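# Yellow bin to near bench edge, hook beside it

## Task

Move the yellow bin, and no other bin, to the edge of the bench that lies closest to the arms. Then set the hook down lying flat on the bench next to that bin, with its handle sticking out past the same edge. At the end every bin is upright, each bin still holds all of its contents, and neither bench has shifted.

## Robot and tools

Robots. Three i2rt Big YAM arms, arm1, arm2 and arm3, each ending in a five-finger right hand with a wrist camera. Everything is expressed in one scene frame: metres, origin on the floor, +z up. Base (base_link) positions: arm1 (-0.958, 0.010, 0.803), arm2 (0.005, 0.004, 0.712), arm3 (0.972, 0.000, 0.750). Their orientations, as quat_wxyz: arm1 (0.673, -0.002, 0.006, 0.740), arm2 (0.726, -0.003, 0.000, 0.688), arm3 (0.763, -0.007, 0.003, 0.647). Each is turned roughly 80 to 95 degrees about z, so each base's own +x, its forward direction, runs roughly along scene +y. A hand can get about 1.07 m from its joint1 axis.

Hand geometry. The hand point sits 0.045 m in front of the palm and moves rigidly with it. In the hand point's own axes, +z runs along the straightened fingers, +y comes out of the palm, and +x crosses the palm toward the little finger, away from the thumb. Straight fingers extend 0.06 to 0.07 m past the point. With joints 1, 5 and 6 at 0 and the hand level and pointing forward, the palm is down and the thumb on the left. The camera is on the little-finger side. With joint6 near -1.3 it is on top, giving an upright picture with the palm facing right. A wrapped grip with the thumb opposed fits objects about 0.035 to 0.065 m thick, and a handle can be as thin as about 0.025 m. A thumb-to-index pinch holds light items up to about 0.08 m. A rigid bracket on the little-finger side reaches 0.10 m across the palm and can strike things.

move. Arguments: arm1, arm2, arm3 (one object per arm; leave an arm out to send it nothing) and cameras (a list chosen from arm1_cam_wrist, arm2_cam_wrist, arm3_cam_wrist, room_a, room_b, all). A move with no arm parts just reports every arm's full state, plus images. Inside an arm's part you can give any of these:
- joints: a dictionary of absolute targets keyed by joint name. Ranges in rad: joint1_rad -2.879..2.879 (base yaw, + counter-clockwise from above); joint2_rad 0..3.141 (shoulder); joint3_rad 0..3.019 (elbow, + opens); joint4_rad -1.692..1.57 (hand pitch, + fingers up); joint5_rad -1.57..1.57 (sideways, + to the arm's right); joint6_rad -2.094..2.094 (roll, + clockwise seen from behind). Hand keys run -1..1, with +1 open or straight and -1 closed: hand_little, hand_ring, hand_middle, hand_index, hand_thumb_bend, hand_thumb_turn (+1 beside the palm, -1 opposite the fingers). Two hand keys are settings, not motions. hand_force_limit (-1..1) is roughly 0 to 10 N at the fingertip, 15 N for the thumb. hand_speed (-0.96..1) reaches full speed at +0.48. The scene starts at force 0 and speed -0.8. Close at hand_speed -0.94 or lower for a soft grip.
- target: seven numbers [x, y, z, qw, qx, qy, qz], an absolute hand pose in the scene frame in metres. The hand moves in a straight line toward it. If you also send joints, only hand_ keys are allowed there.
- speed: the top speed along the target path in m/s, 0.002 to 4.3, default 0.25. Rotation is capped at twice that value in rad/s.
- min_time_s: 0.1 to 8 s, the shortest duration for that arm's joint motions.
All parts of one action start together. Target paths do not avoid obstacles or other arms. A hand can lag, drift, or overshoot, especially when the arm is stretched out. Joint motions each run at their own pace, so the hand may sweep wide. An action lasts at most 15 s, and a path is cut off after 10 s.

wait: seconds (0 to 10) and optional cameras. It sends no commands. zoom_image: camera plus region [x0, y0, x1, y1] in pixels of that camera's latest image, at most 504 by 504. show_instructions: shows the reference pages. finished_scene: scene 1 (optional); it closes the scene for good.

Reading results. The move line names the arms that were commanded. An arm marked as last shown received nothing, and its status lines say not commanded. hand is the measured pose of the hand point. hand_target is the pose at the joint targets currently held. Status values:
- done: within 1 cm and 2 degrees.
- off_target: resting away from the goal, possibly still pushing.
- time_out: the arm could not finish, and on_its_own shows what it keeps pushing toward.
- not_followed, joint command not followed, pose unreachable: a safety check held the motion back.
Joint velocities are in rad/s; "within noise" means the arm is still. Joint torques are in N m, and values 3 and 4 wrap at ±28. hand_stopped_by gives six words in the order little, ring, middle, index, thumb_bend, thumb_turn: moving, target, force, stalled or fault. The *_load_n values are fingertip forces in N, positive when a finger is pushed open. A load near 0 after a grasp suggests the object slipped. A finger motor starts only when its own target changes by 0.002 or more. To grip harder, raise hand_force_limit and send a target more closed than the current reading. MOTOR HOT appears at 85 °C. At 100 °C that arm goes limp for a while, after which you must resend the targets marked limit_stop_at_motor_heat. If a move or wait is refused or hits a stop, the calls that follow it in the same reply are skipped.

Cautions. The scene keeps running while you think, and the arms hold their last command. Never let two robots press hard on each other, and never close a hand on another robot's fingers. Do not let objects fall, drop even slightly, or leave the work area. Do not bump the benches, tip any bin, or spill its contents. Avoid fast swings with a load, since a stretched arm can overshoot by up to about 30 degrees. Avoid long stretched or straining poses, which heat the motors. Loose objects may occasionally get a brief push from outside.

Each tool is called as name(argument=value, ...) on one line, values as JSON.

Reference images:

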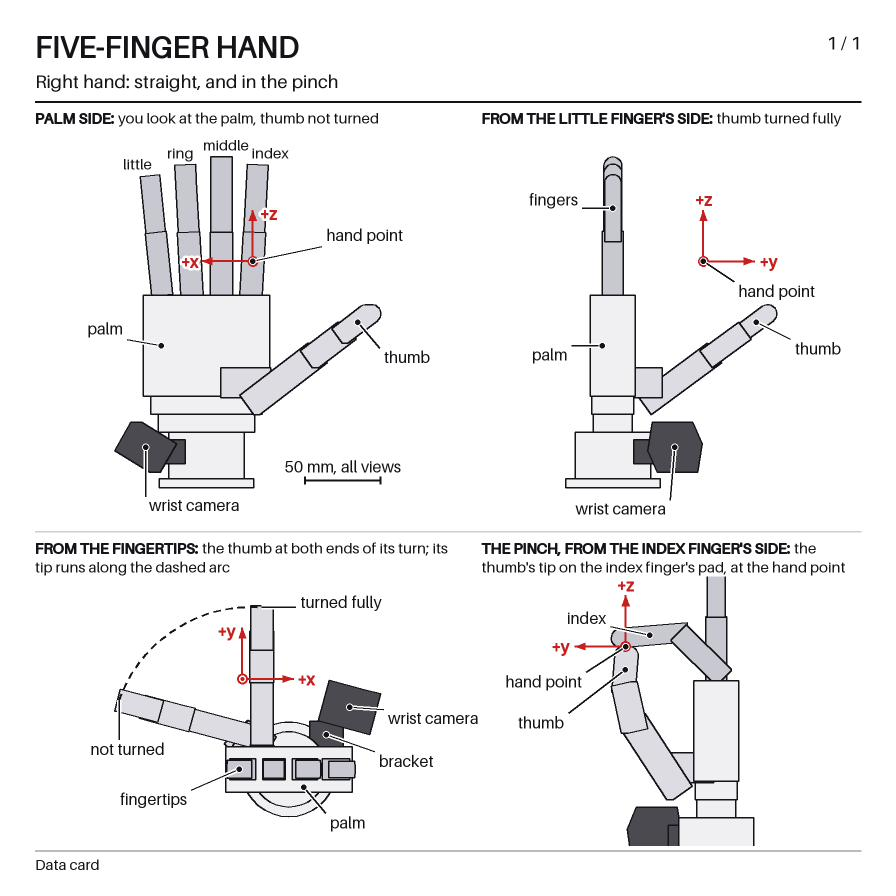

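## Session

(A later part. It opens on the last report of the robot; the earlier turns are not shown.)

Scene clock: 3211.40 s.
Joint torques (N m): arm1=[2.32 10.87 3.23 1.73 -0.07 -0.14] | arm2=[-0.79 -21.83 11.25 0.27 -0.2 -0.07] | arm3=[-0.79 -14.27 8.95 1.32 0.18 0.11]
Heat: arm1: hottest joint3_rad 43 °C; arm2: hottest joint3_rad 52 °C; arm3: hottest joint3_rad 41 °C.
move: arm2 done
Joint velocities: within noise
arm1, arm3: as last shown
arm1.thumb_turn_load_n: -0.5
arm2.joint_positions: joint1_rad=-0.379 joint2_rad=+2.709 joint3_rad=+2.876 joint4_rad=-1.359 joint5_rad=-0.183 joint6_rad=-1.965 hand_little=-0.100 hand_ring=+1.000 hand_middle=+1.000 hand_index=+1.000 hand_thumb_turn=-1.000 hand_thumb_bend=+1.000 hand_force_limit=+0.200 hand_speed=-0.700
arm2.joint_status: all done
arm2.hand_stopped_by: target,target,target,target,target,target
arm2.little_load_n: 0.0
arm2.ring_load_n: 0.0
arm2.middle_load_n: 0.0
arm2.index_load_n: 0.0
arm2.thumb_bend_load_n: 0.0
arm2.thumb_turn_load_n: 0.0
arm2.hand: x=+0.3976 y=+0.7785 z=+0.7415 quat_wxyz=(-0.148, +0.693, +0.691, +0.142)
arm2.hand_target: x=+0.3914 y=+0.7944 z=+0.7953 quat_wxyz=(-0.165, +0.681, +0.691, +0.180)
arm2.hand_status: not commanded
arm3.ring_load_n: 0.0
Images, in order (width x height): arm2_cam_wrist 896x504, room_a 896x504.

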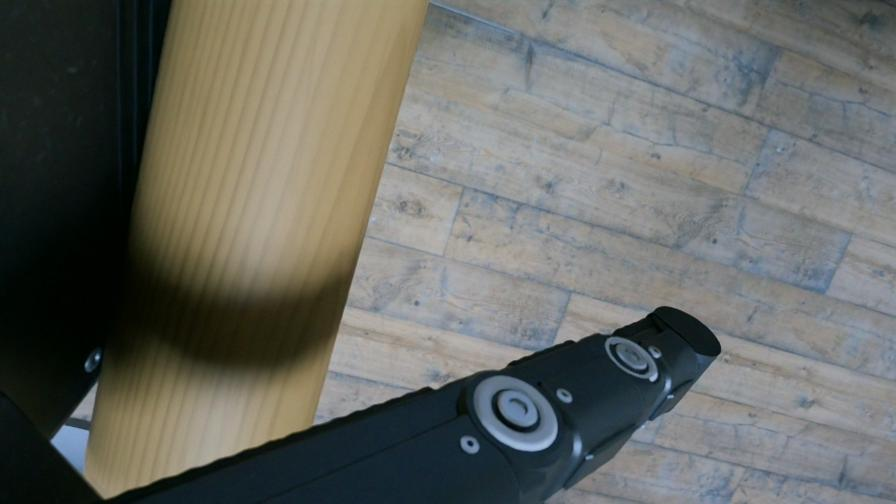

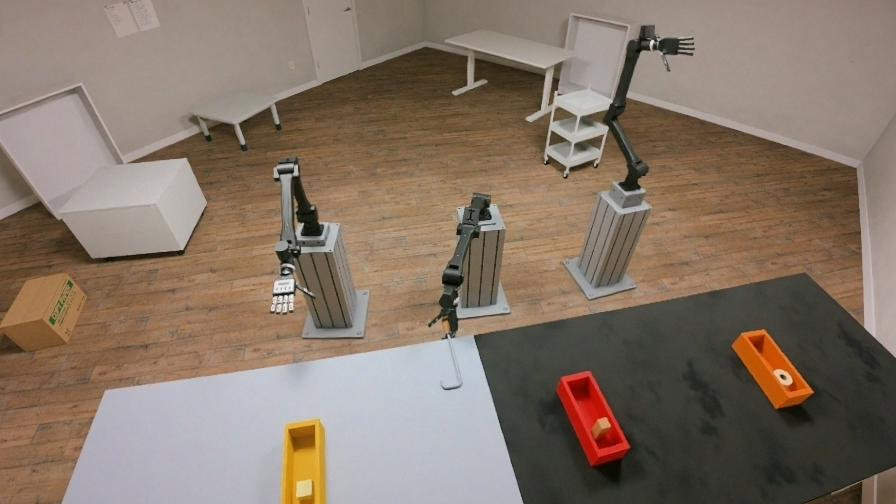

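move(arm2={"target": [0.370, 0.775, 0.792, -0.156, 0.6897, 0.6897, 0.156], "speed": 0.08}, cameras=["arm2_cam_wrist"])

move(arm2={"target": [0.370, 0.715, 0.782, -0.156, 0.6897, 0.6897, 0.156], "speed": 0.1}, cameras=["room_a", "arm2_cam_wrist"])

zoom_image(camera="room_a", region=[380, 280, 540, 400])

Scene clock: 3221.00 s.
Joint torques (N m): arm1=[2.02 10.99 3.29 1.7 -0.08 -0.14] | arm2=[0.26 -22.07 8.31 1.13 0 0.07] | arm3=[-0.62 -14.56 8.92 1.37 0.17 0.11]
Heat: arm1: hottest joint3_rad 43 °C; arm2: hottest joint3_rad 52 °C; arm3: hottest joint3_rad 41 °C.
move: arm2 off_target
Joint velocities: within noise
arm1, arm3: as last shown
arm1.ring_load_n: -0.5
arm1.thumb_turn_load_n: 0.0
arm2.joint_positions: joint1_rad=-0.361 joint2_rad=+2.548 joint3_rad=+2.589 joint4_rad=-1.273 joint5_rad=-0.179 joint6_rad=-1.947 hand_little=-0.100 hand_ring=+1.000 hand_middle=+1.000 hand_index=+1.000 hand_thumb_turn=-1.000 hand_thumb_bend=+1.000 hand_force_limit=+0.200 hand_speed=-0.700
arm2.joint_status: not commanded
arm2.hand_stopped_by: target,target,target,target,target,target
arm2.little_load_n: 1.0
arm2.ring_load_n: 0.0
arm2.middle_load_n: 0.0
arm2.index_load_n: 0.0
arm2.thumb_bend_load_n: 0.0
arm2.thumb_turn_load_n: 0.0
arm2.hand: x=+0.3740 y=+0.7603 z=+0.7484 quat_wxyz=(-0.142, +0.697, +0.692, +0.122)
arm2.hand_target: x=+0.3694 y=+0.7739 z=+0.7921 quat_wxyz=(-0.156, +0.690, +0.690, +0.156)
arm2.hand_status: off_target (0.046 m and 4.3 deg from the pose sent, 0.058 m and 1.9 deg at the start)
Images, in order (width x height): arm2_cam_wrist 896x504.

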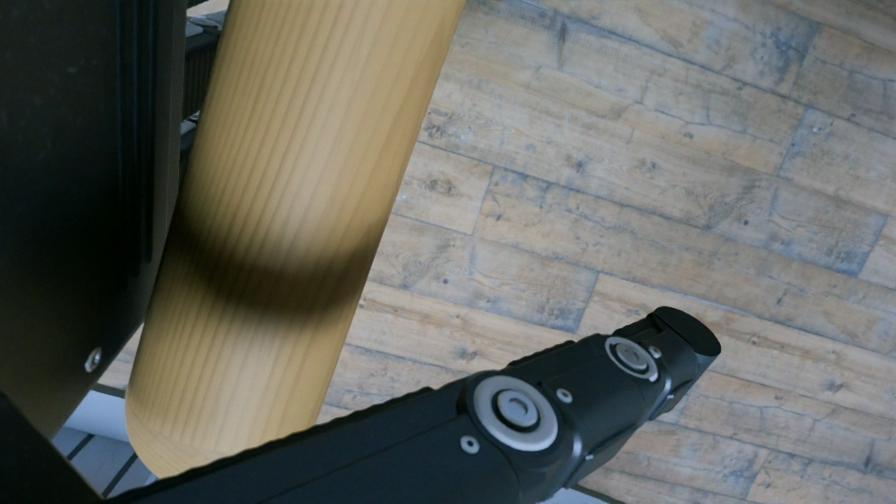

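Scene clock: 3222.20 s.
Joint torques (N m): arm1=[2.08 10.93 3.29 1.73 -0.09 -0.15] | arm2=[-1.38 -20.89 8.05 1.06 -0.2 -0.23] | arm3=[-0.67 -14.15 8.94 1.39 0.16 0.11]
Heat: arm1: hottest joint3_rad 43 °C; arm2: hottest joint3_rad 52 °C; arm3: hottest joint3_rad 41 °C.
move: arm2 off_target
Joint velocities: within noise
arm1, arm3: as last shown
arm1.ring_load_n: 0.0
arm2.joint_positions: joint1_rad=-0.368 joint2_rad=+2.295 joint3_rad=+2.110 joint4_rad=-1.043 joint5_rad=-0.186 joint6_rad=-1.954 hand_little=-0.100 hand_ring=+1.000 hand_middle=+1.000 hand_index=+1.000 hand_thumb_turn=-1.000 hand_thumb_bend=+1.000 hand_force_limit=+0.200 hand_speed=-0.700
arm2.joint_status: not commanded
arm2.hand_stopped_by: target,target,target,target,target,target
arm2.little_load_n: 1.0
arm2.ring_load_n: 0.0
arm2.middle_load_n: 0.0
arm2.index_load_n: 0.0
arm2.thumb_bend_load_n: 0.0
arm2.thumb_turn_load_n: 0.0
arm2.hand: x=+0.3552 y=+0.7086 z=+0.7464 quat_wxyz=(-0.145, +0.696, +0.692, +0.124)
arm2.hand_target: x=+0.3696 y=+0.7140 z=+0.7819 quat_wxyz=(-0.155, +0.690, +0.690, +0.156)
arm2.hand_status: off_target (0.039 m and 4.0 deg from the pose sent, 0.057 m and 4.3 deg at the start)
pictures: arm2_cam_wrist, room_a
Images, in order (width x height): arm2_cam_wrist 896x504, room_a 896x504.

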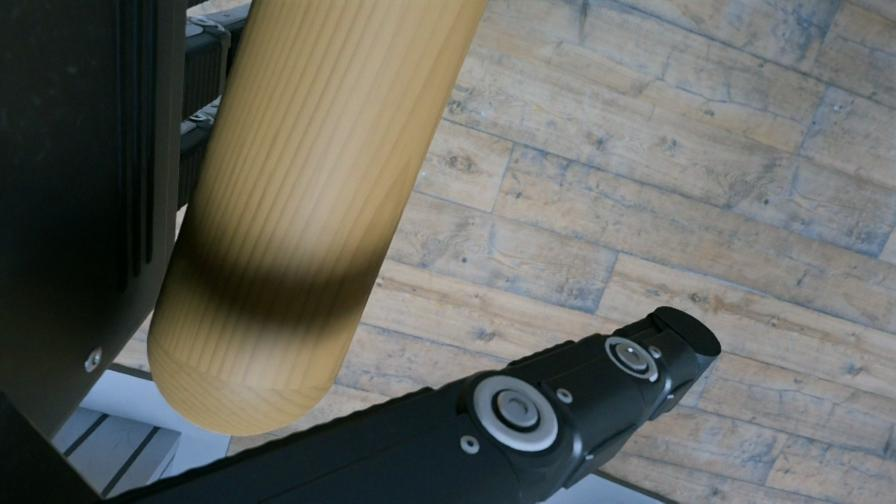

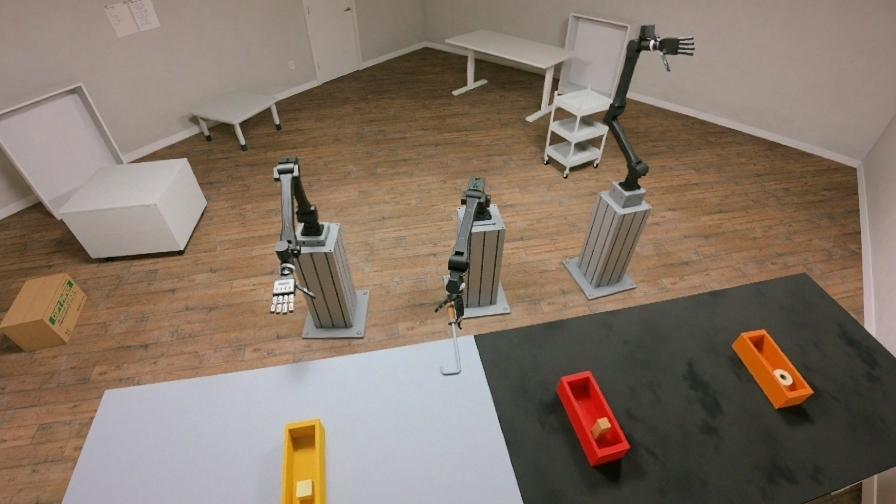

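Scaled by 3.150 from the camera's image (finer frame: 1280x720).

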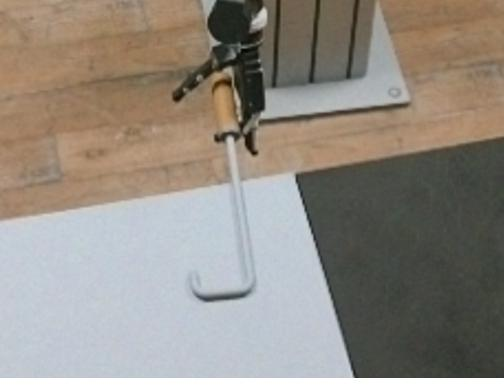

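move(arm2={"joints": {"hand_little": -1, "hand_ring": -1, "hand_middle": -1, "hand_index": -1, "hand_speed": -0.8, "hand_force_limit": 0.2}}, cameras=["arm2_cam_wrist", "room_a"])

zoom_image(camera="room_a", region=[380, 280, 540, 400])

Scene clock: 3236.63 s.
Joint torques (N m): arm1=[2.14 10.87 3.29 1.73 -0.05 -0.13] | arm2=[-1.32 -19.31 8.43 1.17 -0.11 -0.15] | arm3=[-0.85 -14.62 8.92 1.36 0.17 0.12]
Heat: arm1: hottest joint3_rad 43 °C; arm2: hottest joint3_rad 51 °C; arm3: hottest joint3_rad 41 °C.
move: arm2 off_target
Joint velocities: within noise
arm1, arm3: as last shown
arm2.joint_positions: joint1_rad=-0.370 joint2_rad=+2.295 joint3_rad=+2.099 joint4_rad=-1.043 joint5_rad=-0.187 joint6_rad=-1.957 hand_little=-0.615 hand_ring=-0.901 hand_middle=-0.994 hand_index=-1.000 hand_thumb_turn=-1.000 hand_thumb_bend=+1.000 hand_force_limit=+0.200 hand_speed=-0.800
arm2.joint_status: hand_little off_target (ended at -0.615, target -1.000); hand_ring off_target (ended at -0.901, target -1.000); the others done
arm2.hand_stopped_by: force,force,force,target,target,target
arm2.little_load_n: 0.0
arm2.ring_load_n: 6.5
arm2.middle_load_n: 7.5
arm2.index_load_n: 0.0
arm2.thumb_bend_load_n: 0.0
arm2.thumb_turn_load_n: 0.0
arm2.hand: x=+0.3549 y=+0.7047 z=+0.7411 quat_wxyz=(-0.143, +0.697, +0.693, +0.119)
arm2.hand_target: x=+0.3695 y=+0.7142 z=+0.7820 quat_wxyz=(-0.155, +0.690, +0.690, +0.156)
arm2.hand_status: not commanded
arm3.ring_load_n: -0.5
arm3.thumb_turn_load_n: -0.5
Images, in order (width x height): arm2_cam_wrist 896x504, room_a 896x504.

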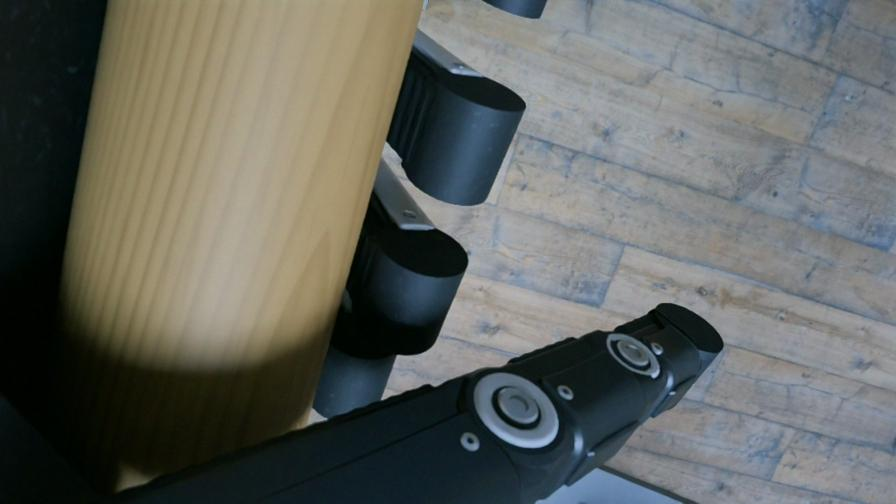

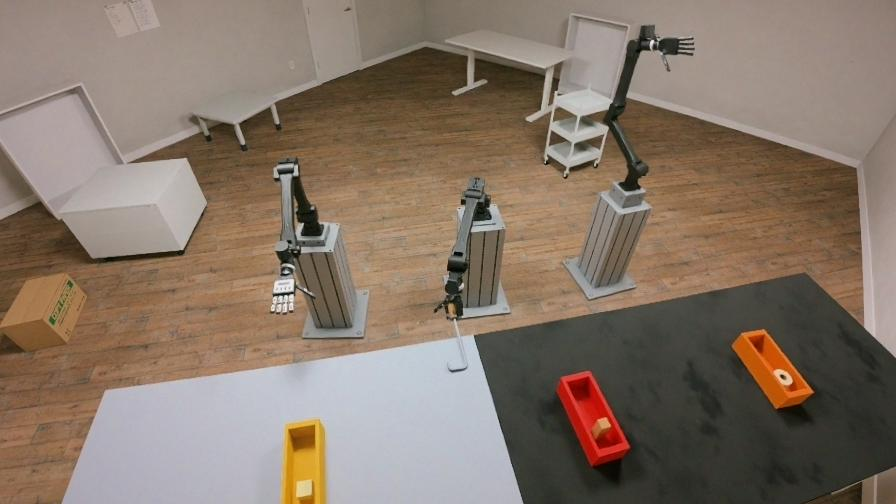

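Scaled by 3.150 from the camera's image (finer frame: 1280x720).

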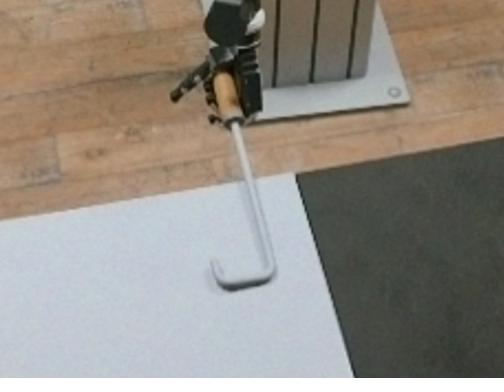

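move(arm2={"joints": {"hand_thumb_bend": -1, "hand_speed": -0.75, "hand_force_limit": 0.0}})

move(arm2={"target": [0.375, 0.76, 0.86, -0.156, 0.6897, 0.6897, 0.156], "speed": 0.1}, cameras=["room_a"])

zoom_image(camera="room_a", region=[380, 280, 540, 400])

Scene clock: 3262.20 s.
Joint torques (N m): arm1=[2.32 10.75 3.23 1.72 -0.08 -0.15] | arm2=[-1.32 -19.49 8.35 0.99 -0.14 -0.15] | arm3=[-0.79 -14.15 8.88 1.32 0.16 0.11]
Heat: arm1: hottest joint3_rad 42 °C; arm2: hottest joint3_rad 50 °C; arm3: hottest joint3_rad 41 °C.
move: arm2 off_target
Joint velocities: within noise
arm1.joint_positions: joint1_rad=+0.291 joint2_rad=+0.649 joint3_rad=+2.193 joint4_rad=-1.294 joint5_rad=+0.025 joint6_rad=-1.554 hand_little=+1.000 hand_ring=+1.000 hand_middle=+1.000 hand_index=+1.000 hand_thumb_turn=+1.000 hand_thumb_bend=+1.000 hand_force_limit=-0.200 hand_speed=-0.500
arm1.joint_status: not commanded
arm1.hand_stopped_by: target,target,target,target,target,target
arm1.little_load_n: 0.0
arm1.ring_load_n: -0.5
arm1.middle_load_n: 0.0
arm1.index_load_n: 0.0
arm1.thumb_bend_load_n: 0.0
arm1.thumb_turn_load_n: 0.0
arm1.hand: x=-0.9078 y=+0.0781 z=+1.6327 quat_wxyz=(-0.654, +0.360, +0.501, +0.439)
arm1.hand_target: x=-0.9068 y=+0.0765 z=+1.6337 quat_wxyz=(-0.653, +0.355, +0.505, +0.440)
arm1.hand_status: not commanded
arm2.joint_positions: joint1_rad=-0.370 joint2_rad=+2.295 joint3_rad=+2.099 joint4_rad=-1.043 joint5_rad=-0.187 joint6_rad=-1.957 hand_little=-0.615 hand_ring=-0.901 hand_middle=-0.994 hand_index=-1.000 hand_thumb_turn=-1.000 hand_thumb_bend=+0.435 hand_force_limit=+0.000 hand_speed=-0.750
arm2.joint_status: hand_thumb_bend off_target (ended at +0.435, target -1.000); the others done
arm2.hand_stopped_by: force,force,force,target,force,target
arm2.little_load_n: 0.0
arm2.ring_load_n: 6.5
arm2.middle_load_n: 7.5
arm2.index_load_n: 0.0
arm2.thumb_bend_load_n: 7.5
arm2.thumb_turn_load_n: 0.0
arm2.hand: x=+0.3549 y=+0.7047 z=+0.7411 quat_wxyz=(-0.143, +0.697, +0.693, +0.119)
arm2.hand_target: x=+0.3695 y=+0.7142 z=+0.7820 quat_wxyz=(-0.155, +0.690, +0.690, +0.156)
arm2.hand_status: not commanded
arm3: as last shown
arm3.ring_load_n: 0.0
arm3.index_load_n: -0.5
arm3.thumb_turn_load_n: 0.0
pictures: none

Scene clock: 3264.03 s.
Joint torques (N m): arm1=[2.32 10.87 3.21 1.76 -0.06 -0.15] | arm2=[-0.73 -21.71 13.09 0.7 -0.14 0.02] | arm3=[-0.67 -14.33 8.92 1.39 0.18 0.09]
Heat: arm1: hottest joint3_rad 42 °C; arm2: hottest joint3_rad 50 °C; arm3: hottest joint3_rad 41 °C.
move: arm2 off_target
Joint velocities: within noise
arm1: as last shown
arm1.ring_load_n: 0.0
arm2.joint_positions: joint1_rad=-0.370 joint2_rad=+2.492 joint3_rad=+2.625 joint4_rad=-1.403 joint5_rad=-0.180 joint6_rad=-1.956 hand_little=-0.615 hand_ring=-0.901 hand_middle=-0.994 hand_index=-1.000 hand_thumb_turn=-1.000 hand_thumb_bend=+0.435 hand_force_limit=+0.000 hand_speed=-0.750
arm2.joint_status: not commanded
arm2.hand_stopped_by: force,force,force,target,force,target
arm2.little_load_n: 0.0
arm2.ring_load_n: 6.0
arm2.middle_load_n: 7.5
arm2.index_load_n: 0.0
arm2.thumb_bend_load_n: 7.5
arm2.thumb_turn_load_n: 0.5
arm2.hand: x=+0.3709 y=+0.7376 z=+0.7998 quat_wxyz=(-0.135, +0.700, +0.693, +0.106)
arm2.hand_target: x=+0.3730 y=+0.7557 z=+0.8603 quat_wxyz=(-0.157, +0.689, +0.690, +0.157)
arm2.hand_status: off_target (0.064 m and 6.4 deg from the pose sent, 0.133 m and 4.6 deg at the start)
arm3.joint_positions: joint1_rad=+0.137 joint2_rad=+1.702 joint3_rad=+1.211 joint4_rad=+0.513 joint5_rad=-0.021 joint6_rad=-0.004 hand_little=+1.000 hand_ring=+1.000 hand_middle=+1.000 hand_index=+1.000 hand_thumb_turn=+1.000 hand_thumb_bend=+1.000 hand_force_limit=+0.000 hand_speed=-0.300
arm3.joint_status: not commanded
arm3.hand_stopped_by: target,target,target,target,target,target
arm3.little_load_n: 0.0
arm3.ring_load_n: 0.0
arm3.middle_load_n: 0.0
arm3.index_load_n: 0.0
arm3.thumb_bend_load_n: 0.0
arm3.thumb_turn_load_n: 0.0
arm3.hand: x=+0.9575 y=+0.7493 z=+1.0012 quat_wxyz=(-0.710, +0.705, +0.001, +0.005)
arm3.hand_target: x=+0.9500 y=+0.7499 z=+1.0001 quat_wxyz=(-0.707, +0.707, +0.000, +0.000)
arm3.hand_status: not commanded
Images, in order (width x height): room_a 896x504.

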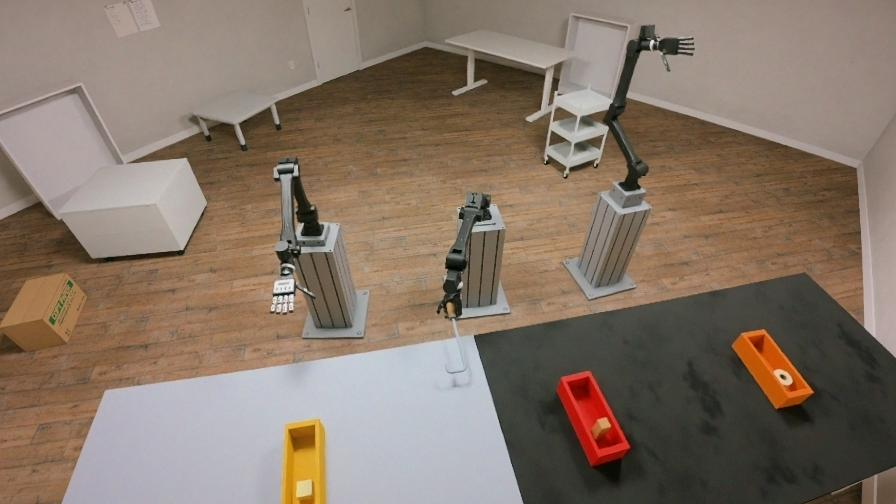

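Scaled by 3.150 from the camera's image (finer frame: 1280x720).

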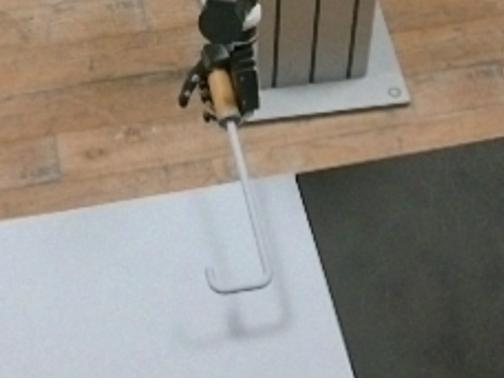

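move(arm2={"joints": {"hand_little": 1, "hand_speed": -0.5}})

move(arm2={"target": [0.39, 0.79, 0.82, -0.156, 0.6897, 0.6897, 0.156], "speed": 0.08}, cameras=["room_a"])

zoom_image(camera="room_a", region=[380, 280, 540, 400])

Scene clock: 3280.30 s.
Joint torques (N m): arm1=[2.14 10.87 3.17 1.74 -0.09 -0.15] | arm2=[-0.38 -21.07 13.07 0.36 -0.11 -0.04] | arm3=[-0.62 -14.33 9.02 1.4 0.17 0.12]
Heat: arm1: hottest joint3_rad 42 °C; arm2: hottest joint3_rad 50 °C; arm3: hottest joint3_rad 41 °C.
move: arm2 done
Joint velocities: within noise
arm1, arm3: as last shown
arm1.little_load_n: -0.5
arm2.joint_positions: joint1_rad=-0.370 joint2_rad=+2.492 joint3_rad=+2.625 joint4_rad=-1.403 joint5_rad=-0.180 joint6_rad=-1.956 hand_little=+1.000 hand_ring=-0.901 hand_middle=-0.994 hand_index=-1.000 hand_thumb_turn=-1.000 hand_thumb_bend=+0.435 hand_force_limit=+0.000 hand_speed=-0.500
arm2.joint_status: all done
arm2.hand_stopped_by: target,force,force,target,force,target
arm2.little_load_n: 0.0
arm2.ring_load_n: 6.0
arm2.middle_load_n: 7.5
arm2.index_load_n: 0.0
arm2.thumb_bend_load_n: 7.0
arm2.thumb_turn_load_n: 0.0
arm2.hand: x=+0.3709 y=+0.7376 z=+0.7998 quat_wxyz=(-0.135, +0.700, +0.693, +0.106)
arm2.hand_target: x=+0.3730 y=+0.7557 z=+0.8603 quat_wxyz=(-0.157, +0.689, +0.690, +0.157)
arm2.hand_status: not commanded
pictures: none

Scene clock: 3281.63 s.
Joint torques (N m): arm1=[2.49 10.64 3.19 1.77 -0.07 -0.14] | arm2=[-0.09 -22.48 12.92 0.96 -0.17 -0.1] | arm3=[-0.91 -14.39 9.02 1.32 0.16 0.1]
Heat: arm1: hottest joint3_rad 42 °C; arm2: hottest joint3_rad 50 °C; arm3: hottest joint3_rad 41 °C.
move: arm2 off_target
Joint velocities: within noise
arm1, arm3: as last shown
arm1.little_load_n: 0.0
arm2.joint_positions: joint1_rad=-0.370 joint2_rad=+2.677 joint3_rad=+2.849 joint4_rad=-1.427 joint5_rad=-0.180 joint6_rad=-1.956 hand_little=+1.000 hand_ring=-0.901 hand_middle=-0.994 hand_index=-1.000 hand_thumb_turn=-1.000 hand_thumb_bend=+0.435 hand_force_limit=+0.000 hand_speed=-0.500
arm2.joint_status: not commanded
arm2.hand_stopped_by: target,force,force,target,force,target
arm2.little_load_n: 0.0
arm2.ring_load_n: 6.0
arm2.middle_load_n: 7.5
arm2.index_load_n: 0.0
arm2.thumb_bend_load_n: 7.0
arm2.thumb_turn_load_n: 0.0
arm2.hand: x=+0.3827 y=+0.7631 z=+0.7502 quat_wxyz=(-0.138, +0.699, +0.692, +0.113)
arm2.hand_target: x=+0.3870 y=+0.7836 z=+0.8206 quat_wxyz=(-0.162, +0.685, +0.689, +0.174)
arm2.hand_status: off_target (0.075 m and 5.5 deg from the pose sent, 0.059 m and 6.4 deg at the start; a joint's target at an end of its range on 22 of 40 steps)
Images, in order (width x height): room_a 896x504.

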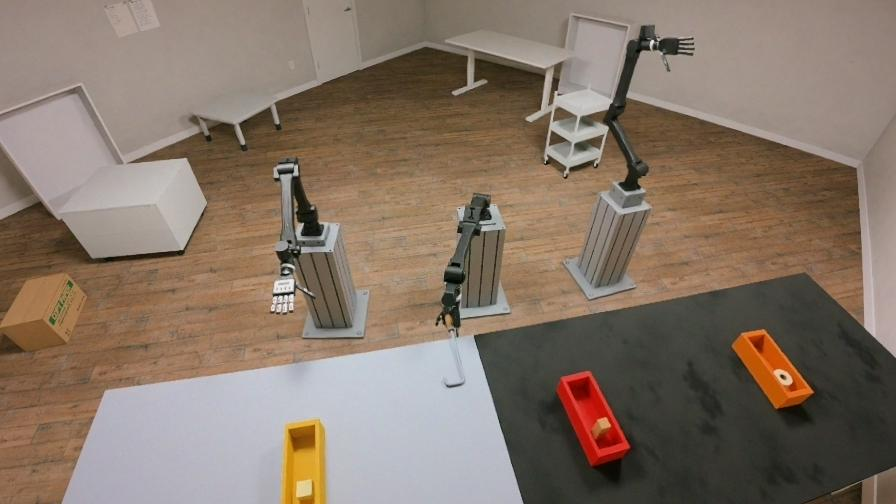

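Scaled by 3.150 from the camera's image (finer frame: 1280x720).

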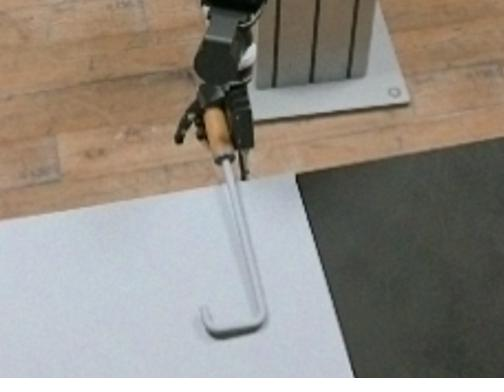

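move(arm2={"target": [0.389, 0.787, 0.803, -0.156, 0.6897, 0.6897, 0.156], "speed": 0.06}, cameras=["room_a"])

zoom_image(camera="room_a", region=[380, 280, 540, 400])

Scene clock: 3296.63 s.
Joint torques (N m): arm1=[2.32 10.7 3.28 1.74 -0.06 -0.14] | arm2=[-0.79 -22.18 13.12 0.54 -0.17 -0.04] | arm3=[-1.14 -14.56 8.94 1.31 0.17 0.12]
Heat: arm1: hottest joint3_rad 42 °C; arm2: hottest joint3_rad 51 °C; arm3: hottest joint3_rad 41 °C.
move: arm2 off_target
Joint velocities: within noise
arm1, arm3: as last shown
arm2.joint_positions: joint1_rad=-0.370 joint2_rad=+2.680 joint3_rad=+2.847 joint4_rad=-1.419 joint5_rad=-0.180 joint6_rad=-1.956 hand_little=+1.000 hand_ring=-0.901 hand_middle=-0.994 hand_index=-1.000 hand_thumb_turn=-1.000 hand_thumb_bend=+0.435 hand_force_limit=+0.000 hand_speed=-0.500
arm2.joint_status: not commanded
arm2.hand_stopped_by: target,force,force,target,force,target
arm2.little_load_n: 0.0
arm2.ring_load_n: 6.0
arm2.middle_load_n: 7.5
arm2.index_load_n: 0.0
arm2.thumb_bend_load_n: 7.0
arm2.thumb_turn_load_n: 0.0
arm2.hand: x=+0.3833 y=+0.7644 z=+0.7475 quat_wxyz=(-0.138, +0.699, +0.692, +0.114)
arm2.hand_target: x=+0.3868 y=+0.7825 z=+0.8033 quat_wxyz=(-0.159, +0.688, +0.689, +0.164)
arm2.hand_status: off_target (0.060 m and 5.3 deg from the pose sent, 0.058 m and 5.5 deg at the start; a joint's target at an end of its range on 17 of 29 steps)
arm3.middle_load_n: -0.5
Images, in order (width x height): room_a 896x504.

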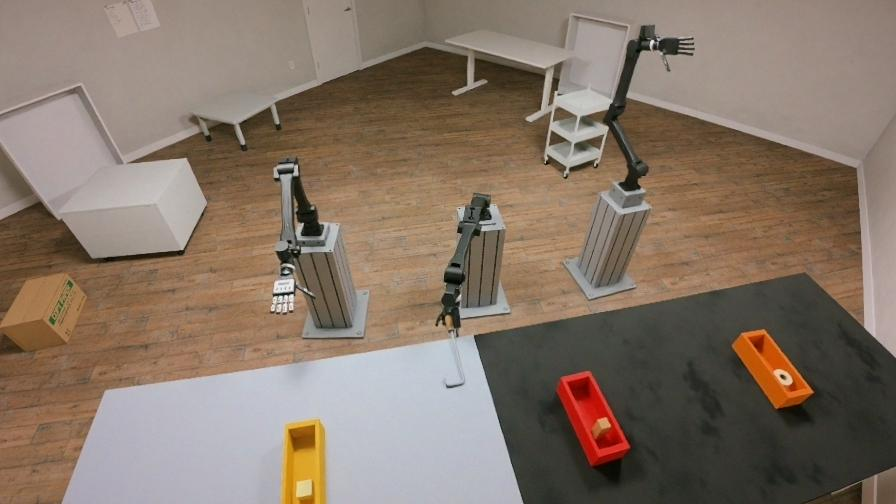

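Scaled by 3.150 from the camera's image (finer frame: 1280x720).

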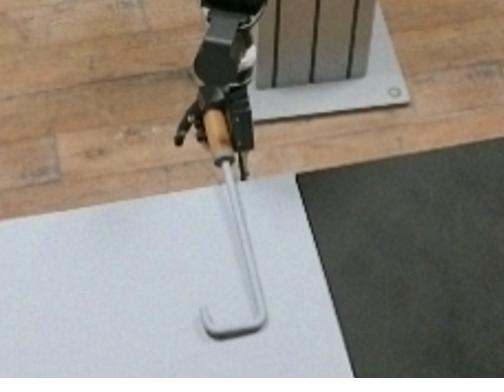

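move(arm2={"target": [0.389, 0.787, 0.786, -0.156, 0.6897, 0.6897, 0.156], "speed": 0.05}, cameras=["room_a"])

zoom_image(camera="room_a", region=[380, 280, 540, 400])

Scene clock: 3305.60 s.
Joint torques (N m): arm1=[2.14 10.7 3.25 1.72 -0.07 -0.14] | arm2=[-0.79 -20.31 11.96 1.37 -0.14 -0.05] | arm3=[-0.5 -14.62 8.96 1.33 0.15 0.11]
Heat: arm1: hottest joint3_rad 42 °C; arm2: hottest joint3_rad 52 °C; arm3: hottest joint3_rad 41 °C.
move: arm2 off_target
Joint velocities: within noise
arm1, arm3: as last shown
arm2.joint_positions: joint1_rad=-0.370 joint2_rad=+2.681 joint3_rad=+2.842 joint4_rad=-1.409 joint5_rad=-0.180 joint6_rad=-1.956 hand_little=+1.000 hand_ring=-0.901 hand_middle=-0.994 hand_index=-1.000 hand_thumb_turn=-1.000 hand_thumb_bend=+0.435 hand_force_limit=+0.000 hand_speed=-0.500
arm2.joint_status: not commanded
arm2.hand_stopped_by: target,force,force,target,force,target
arm2.little_load_n: 0.0
arm2.ring_load_n: 5.5
arm2.middle_load_n: 7.5
arm2.index_load_n: 0.0
arm2.thumb_bend_load_n: 7.5
arm2.thumb_turn_load_n: 0.0
arm2.hand: x=+0.3839 y=+0.7655 z=+0.7447 quat_wxyz=(-0.139, +0.699, +0.692, +0.116)
arm2.hand_target: x=+0.3874 y=+0.7838 z=+0.7866 quat_wxyz=(-0.157, +0.689, +0.690, +0.159)
arm2.hand_status: off_target (0.047 m and 5.2 deg from the pose sent, 0.045 m and 5.3 deg at the start)
arm3.middle_load_n: 0.0
Images, in order (width x height): room_a 896x504.

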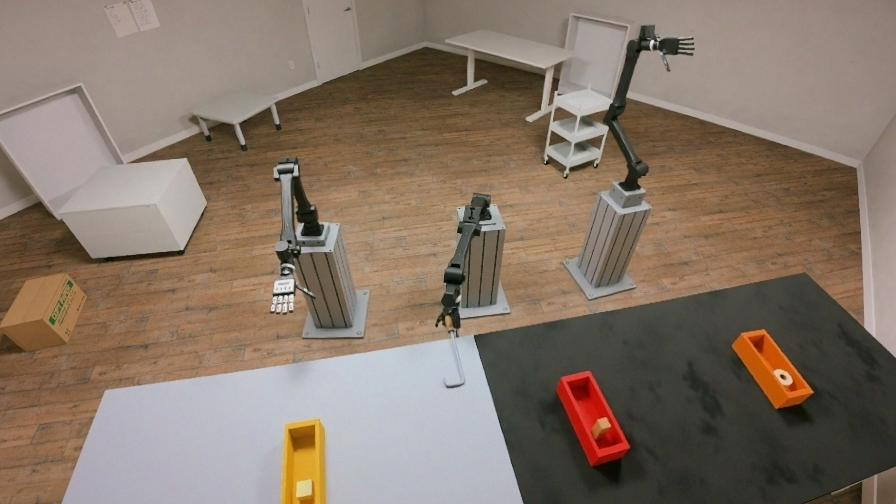

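Scaled by 3.150 from the camera's image (finer frame: 1280x720).

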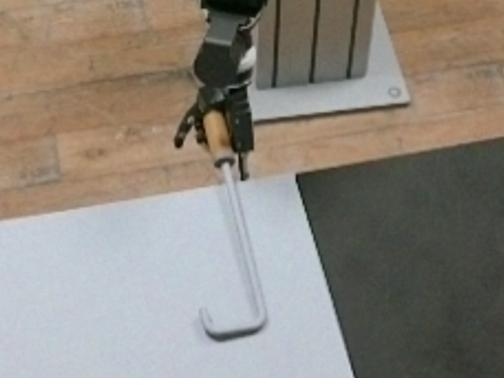

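move(arm2={"target": [0.389, 0.785, 0.768, -0.156, 0.6897, 0.6897, 0.156], "speed": 0.05}, cameras=["room_a"])

zoom_image(camera="room_a", region=[380, 280, 540, 400])

Scene clock: 3313.47 s.
Joint torques (N m): arm1=[2.37 10.81 3.21 1.74 -0.08 -0.14] | arm2=[-0.21 -22.07 8.09 1.29 -0.13 -0.07] | arm3=[-0.5 -14.39 8.92 1.39 0.17 0.12]
Heat: arm1: hottest joint3_rad 42 °C; arm2: hottest joint3_rad 52 °C; arm3: hottest joint3_rad 41 °C.
move: arm2 off_target
Joint velocities: within noise
arm1, arm3: as last shown
arm2.joint_positions: joint1_rad=-0.370 joint2_rad=+2.681 joint3_rad=+2.799 joint4_rad=-1.345 joint5_rad=-0.182 joint6_rad=-1.956 hand_little=+1.000 hand_ring=-0.901 hand_middle=-0.994 hand_index=-1.000 hand_thumb_turn=-1.000 hand_thumb_bend=+0.435 hand_force_limit=+0.000 hand_speed=-0.500
arm2.joint_status: not commanded
arm2.hand_stopped_by: target,force,force,target,force,target
arm2.little_load_n: 0.0
arm2.ring_load_n: 3.5
arm2.middle_load_n: 7.0
arm2.index_load_n: 0.0
arm2.thumb_bend_load_n: 7.0
arm2.thumb_turn_load_n: 0.0
arm2.hand: x=+0.3870 y=+0.7729 z=+0.7303 quat_wxyz=(-0.143, +0.697, +0.692, +0.125)
arm2.hand_target: x=+0.3885 y=+0.7840 z=+0.7680 quat_wxyz=(-0.156, +0.690, +0.690, +0.155)
arm2.hand_status: off_target (0.040 m and 3.9 deg from the pose sent, 0.031 m and 5.2 deg at the start)
Images, in order (width x height): room_a 896x504.

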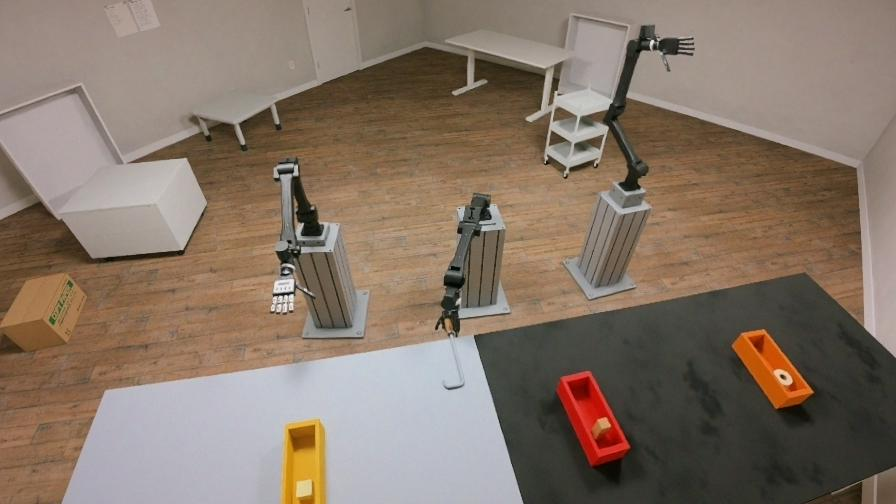

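Scaled by 3.150 from the camera's image (finer frame: 1280x720).

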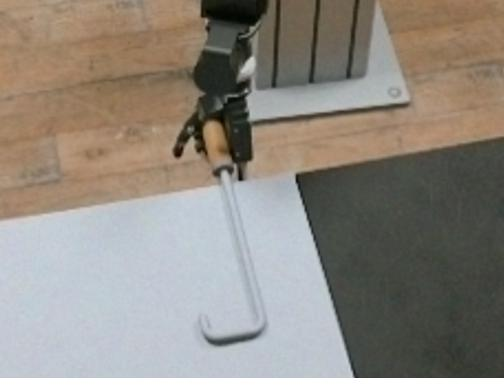

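move(arm2={"joints": {"hand_thumb_bend": 1, "hand_speed": -0.6}})

move(arm2={"joints": {"hand_ring": 1, "hand_middle": 1, "hand_index": 1, "hand_speed": -0.7}}, cameras=["room_a", "arm2_cam_wrist"])

zoom_image(camera="room_a", region=[380, 280, 540, 400])

Scene clock: 3322.93 s.
Joint torques (N m): arm1=[2.32 10.75 3.28 1.73 -0.08 -0.14] | arm2=[-0.38 -21.89 8.05 1.14 -0.14 -0.01] | arm3=[-0.5 -14.56 8.94 1.39 0.15 0.12]
Heat: arm1: hottest joint3_rad 42 °C; arm2: hottest joint3_rad 51 °C; arm3: hottest joint3_rad 41 °C.
move: arm2 done
Joint velocities: within noise
arm1, arm3: as last shown
arm2.joint_positions: joint1_rad=-0.370 joint2_rad=+2.681 joint3_rad=+2.799 joint4_rad=-1.345 joint5_rad=-0.182 joint6_rad=-1.956 hand_little=+1.000 hand_ring=-0.901 hand_middle=-0.994 hand_index=-1.000 hand_thumb_turn=-1.000 hand_thumb_bend=+1.000 hand_force_limit=+0.000 hand_speed=-0.600
arm2.joint_status: all done
arm2.hand_stopped_by: target,force,force,target,target,target
arm2.little_load_n: -0.5
arm2.ring_load_n: 3.0
arm2.middle_load_n: 6.5
arm2.index_load_n: 0.0
arm2.thumb_bend_load_n: 0.0
arm2.thumb_turn_load_n: 0.0
arm2.hand: x=+0.3870 y=+0.7729 z=+0.7303 quat_wxyz=(-0.143, +0.697, +0.692, +0.125)
arm2.hand_target: x=+0.3885 y=+0.7840 z=+0.7681 quat_wxyz=(-0.156, +0.690, +0.690, +0.155)
arm2.hand_status: not commanded
pictures: none

Scene clock: 3325.83 s.
Joint torques (N m): arm1=[2.2 10.75 3.19 1.72 -0.07 -0.14] | arm2=[0.26 -21.42 8.28 0.96 -0.14 -0.06] | arm3=[-0.67 -14.27 8.9 1.43 0.17 0.12]
Heat: arm1: hottest joint3_rad 42 °C; arm2: hottest joint3_rad 50 °C; arm3: hottest joint3_rad 41 °C.
move: arm2 done
Joint velocities: arm1=[within noise] | arm2=[0.005 -0.005 0.017 -0.046 -0.081 -0.037] | arm3=[within noise]
arm1.joint_positions: joint1_rad=+0.291 joint2_rad=+0.649 joint3_rad=+2.193 joint4_rad=-1.294 joint5_rad=+0.025 joint6_rad=-1.554 hand_little=+1.000 hand_ring=+1.000 hand_middle=+1.000 hand_index=+1.000 hand_thumb_turn=+1.000 hand_thumb_bend=+1.000 hand_force_limit=-0.200 hand_speed=-0.500
arm1.joint_status: not commanded
arm1.hand_stopped_by: target,target,target,target,target,target
arm1.little_load_n: 0.0
arm1.ring_load_n: 0.0
arm1.middle_load_n: 0.0
arm1.index_load_n: 0.0
arm1.thumb_bend_load_n: 0.0
arm1.thumb_turn_load_n: 0.5
arm1.hand: x=-0.9078 y=+0.0781 z=+1.6327 quat_wxyz=(-0.654, +0.360, +0.501, +0.439)
arm1.hand_target: x=-0.9068 y=+0.0765 z=+1.6337 quat_wxyz=(-0.653, +0.355, +0.505, +0.440)
arm1.hand_status: not commanded
arm2.joint_positions: joint1_rad=-0.370 joint2_rad=+2.669 joint3_rad=+2.799 joint4_rad=-1.339 joint5_rad=-0.183 joint6_rad=-1.956 hand_little=+1.000 hand_ring=+1.000 hand_middle=+1.000 hand_index=+1.000 hand_thumb_turn=-1.000 hand_thumb_bend=+1.000 hand_force_limit=+0.000 hand_speed=-0.700
arm2.joint_status: all done
arm2.hand_stopped_by: target,target,target,target,target,target
arm2.little_load_n: -0.5
arm2.ring_load_n: 0.0
arm2.middle_load_n: 0.0
arm2.index_load_n: 0.0
arm2.thumb_bend_load_n: 0.0
arm2.thumb_turn_load_n: 0.0
arm2.hand: x=+0.3878 y=+0.7754 z=+0.7404 quat_wxyz=(-0.146, +0.695, +0.691, +0.133)
arm2.hand_target: x=+0.3884 y=+0.7840 z=+0.7681 quat_wxyz=(-0.156, +0.690, +0.690, +0.155)
arm2.hand_status: not commanded
arm3: as last shown
pictures: arm2_cam_wrist, room_a
Images, in order (width x height): arm2_cam_wrist 896x504, room_a 896x504.

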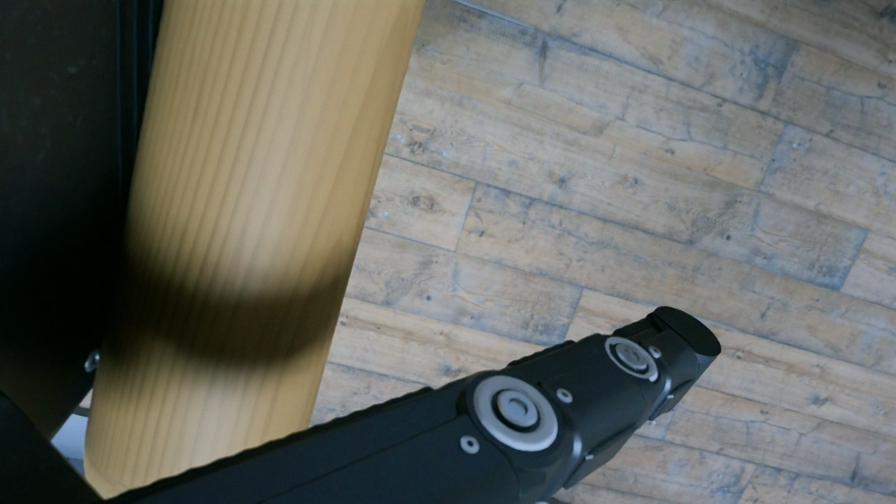

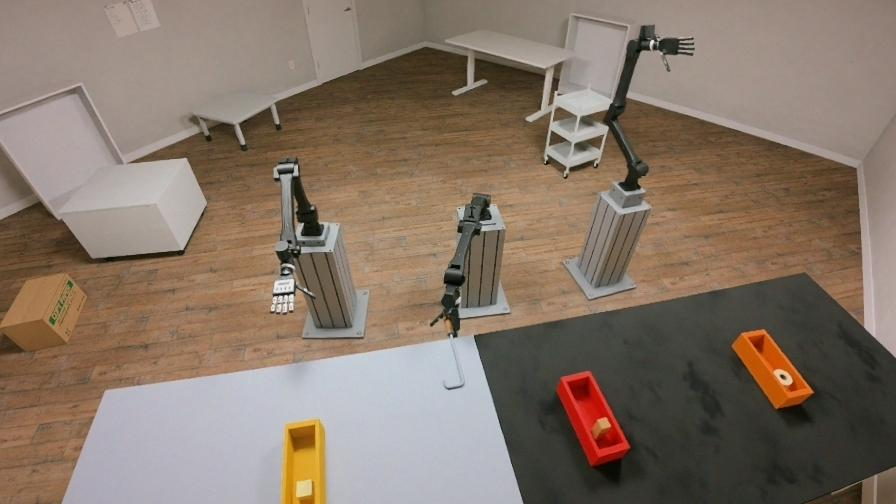

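Scaled by 3.150 from the camera's image (finer frame: 1280x720).

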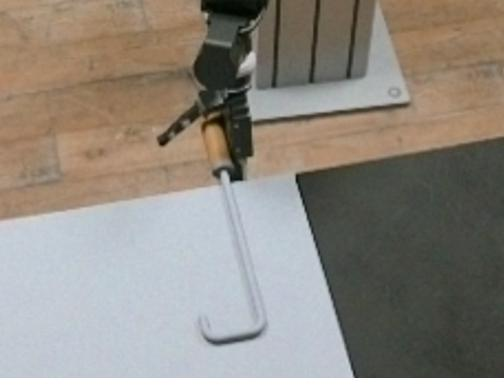

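move(arm2={"target": [0.362, 0.775, 0.775, -0.156, 0.6897, 0.6897, 0.156], "speed": 0.08})

move(arm2={"target": [0.357, 0.76, 0.93, -0.156, 0.6897, 0.6897, 0.156], "speed": 0.12}, cameras=["room_a", "arm2_cam_wrist"])

zoom_image(camera="room_a", region=[380, 280, 540, 400])

Scene clock: 3332.67 s.
Joint torques (N m): arm1=[2.14 10.87 3.21 1.73 -0.07 -0.16] | arm2=[-0.32 -20.54 7.66 1.17 -0.01 0.04] | arm3=[-0.5 -14.15 8.96 1.44 0.18 0.11]
Heat: arm1: hottest joint3_rad 42 °C; arm2: hottest joint3_rad 50 °C; arm3: hottest joint3_rad 41 °C.
move: arm2 off_target
Joint velocities: within noise
arm1: as last shown
arm1.thumb_turn_load_n: 0.0
arm2.joint_positions: joint1_rad=-0.351 joint2_rad=+2.499 joint3_rad=+2.512 joint4_rad=-1.201 joint5_rad=-0.175 joint6_rad=-1.939 hand_little=+1.000 hand_ring=+1.000 hand_middle=+1.000 hand_index=+1.000 hand_thumb_turn=-1.000 hand_thumb_bend=+1.000 hand_force_limit=+0.000 hand_speed=-0.700
arm2.joint_status: not commanded
arm2.hand_stopped_by: target,target,target,target,target,target
arm2.little_load_n: 0.0
arm2.ring_load_n: 0.0
arm2.middle_load_n: 0.0
arm2.index_load_n: 0.0
arm2.thumb_bend_load_n: 0.0
arm2.thumb_turn_load_n: 0.0
arm2.hand: x=+0.3679 y=+0.7671 z=+0.7587 quat_wxyz=(-0.149, +0.692, +0.692, +0.142)
arm2.hand_target: x=+0.3619 y=+0.7747 z=+0.7750 quat_wxyz=(-0.156, +0.690, +0.690, +0.156)
arm2.hand_status: off_target (0.019 m and 1.8 deg from the pose sent, 0.043 m and 2.9 deg at the start)
arm3.joint_positions: joint1_rad=+0.137 joint2_rad=+1.702 joint3_rad=+1.211 joint4_rad=+0.513 joint5_rad=-0.021 joint6_rad=-0.004 hand_little=+1.000 hand_ring=+1.000 hand_middle=+1.000 hand_index=+1.000 hand_thumb_turn=+1.000 hand_thumb_bend=+1.000 hand_force_limit=+0.000 hand_speed=-0.300
arm3.joint_status: not commanded
arm3.hand_stopped_by: target,target,target,target,target,target
arm3.little_load_n: 0.0
arm3.ring_load_n: 0.0
arm3.middle_load_n: 0.0
arm3.index_load_n: 0.0
arm3.thumb_bend_load_n: 0.0
arm3.thumb_turn_load_n: -0.5
arm3.hand: x=+0.9575 y=+0.7493 z=+1.0012 quat_wxyz=(-0.710, +0.705, +0.001, +0.005)
arm3.hand_target: x=+0.9500 y=+0.7499 z=+1.0001 quat_wxyz=(-0.707, +0.707, +0.000, +0.000)
arm3.hand_status: not commanded
pictures: none

Scene clock: 3334.50 s.
Joint torques (N m): arm1=[2.08 10.99 3.22 1.74 -0.09 -0.16] | arm2=[0.03 -18.96 9.05 0.42 -0.04 -0.07] | arm3=[-0.85 -14.33 8.98 1.4 0.18 0.12]
Heat: arm1: hottest joint3_rad 42 °C; arm2: hottest joint3_rad 50 °C; arm3: hottest joint3_rad 41 °C.
move: arm2 off_target
Joint velocities: within noise
arm1, arm3: as last shown
arm2.joint_positions: joint1_rad=-0.351 joint2_rad=+2.496 joint3_rad=+2.900 joint4_rad=-1.517 joint5_rad=-0.175 joint6_rad=-1.939 hand_little=+1.000 hand_ring=+1.000 hand_middle=+1.000 hand_index=+1.000 hand_thumb_turn=-1.000 hand_thumb_bend=+1.000 hand_force_limit=+0.000 hand_speed=-0.700
arm2.joint_status: not commanded
arm2.hand_stopped_by: target,target,target,target,target,target
arm2.little_load_n: 0.0
arm2.ring_load_n: 0.0
arm2.middle_load_n: 0.0
arm2.index_load_n: 0.0
arm2.thumb_bend_load_n: 0.0
arm2.thumb_turn_load_n: 0.0
arm2.hand: x=+0.3623 y=+0.7566 z=+0.9129 quat_wxyz=(-0.163, +0.685, +0.689, +0.176)
arm2.hand_target: x=+0.3566 y=+0.7588 z=+0.9295 quat_wxyz=(-0.167, +0.681, +0.688, +0.186)
arm2.hand_status: off_target (0.018 m and 2.5 deg from the pose sent, 0.172 m and 1.8 deg at the start; a joint's target at an end of its range on 23 of 55 steps)
arm3.thumb_turn_load_n: 0.0
pictures: arm2_cam_wrist, room_a
Images, in order (width x height): arm2_cam_wrist 896x504, room_a 896x504.

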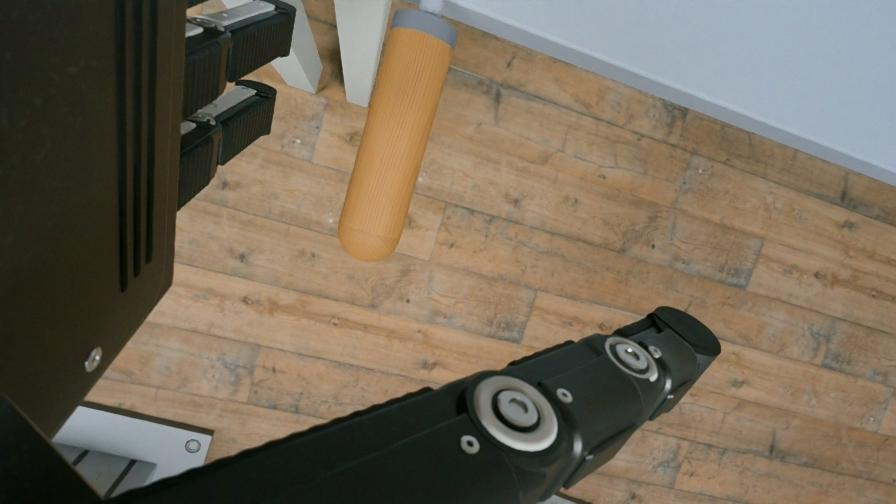

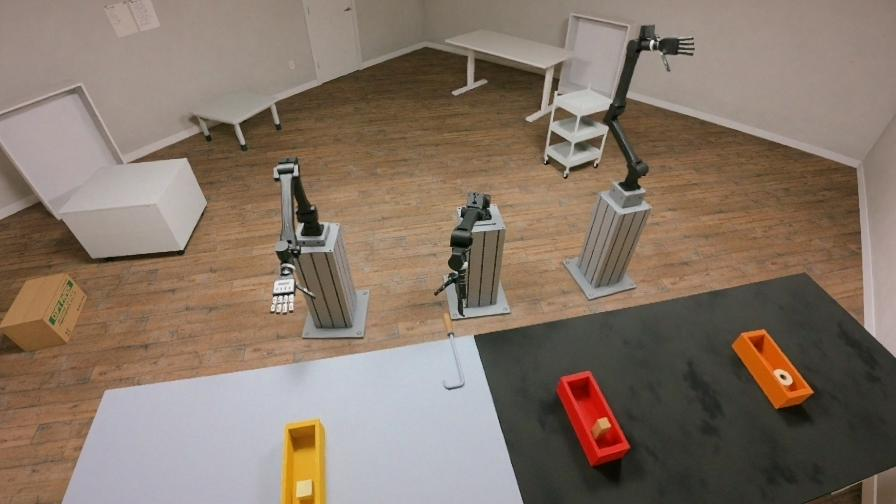

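Scaled by 3.150 from the camera's image (finer frame: 1280x720).

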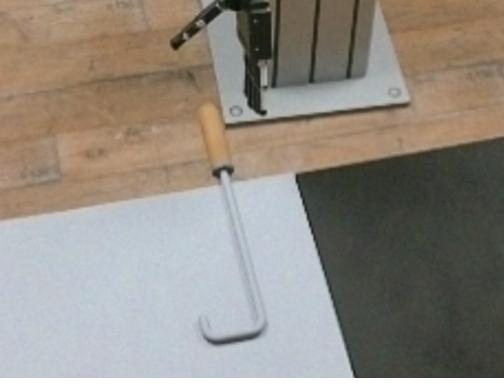

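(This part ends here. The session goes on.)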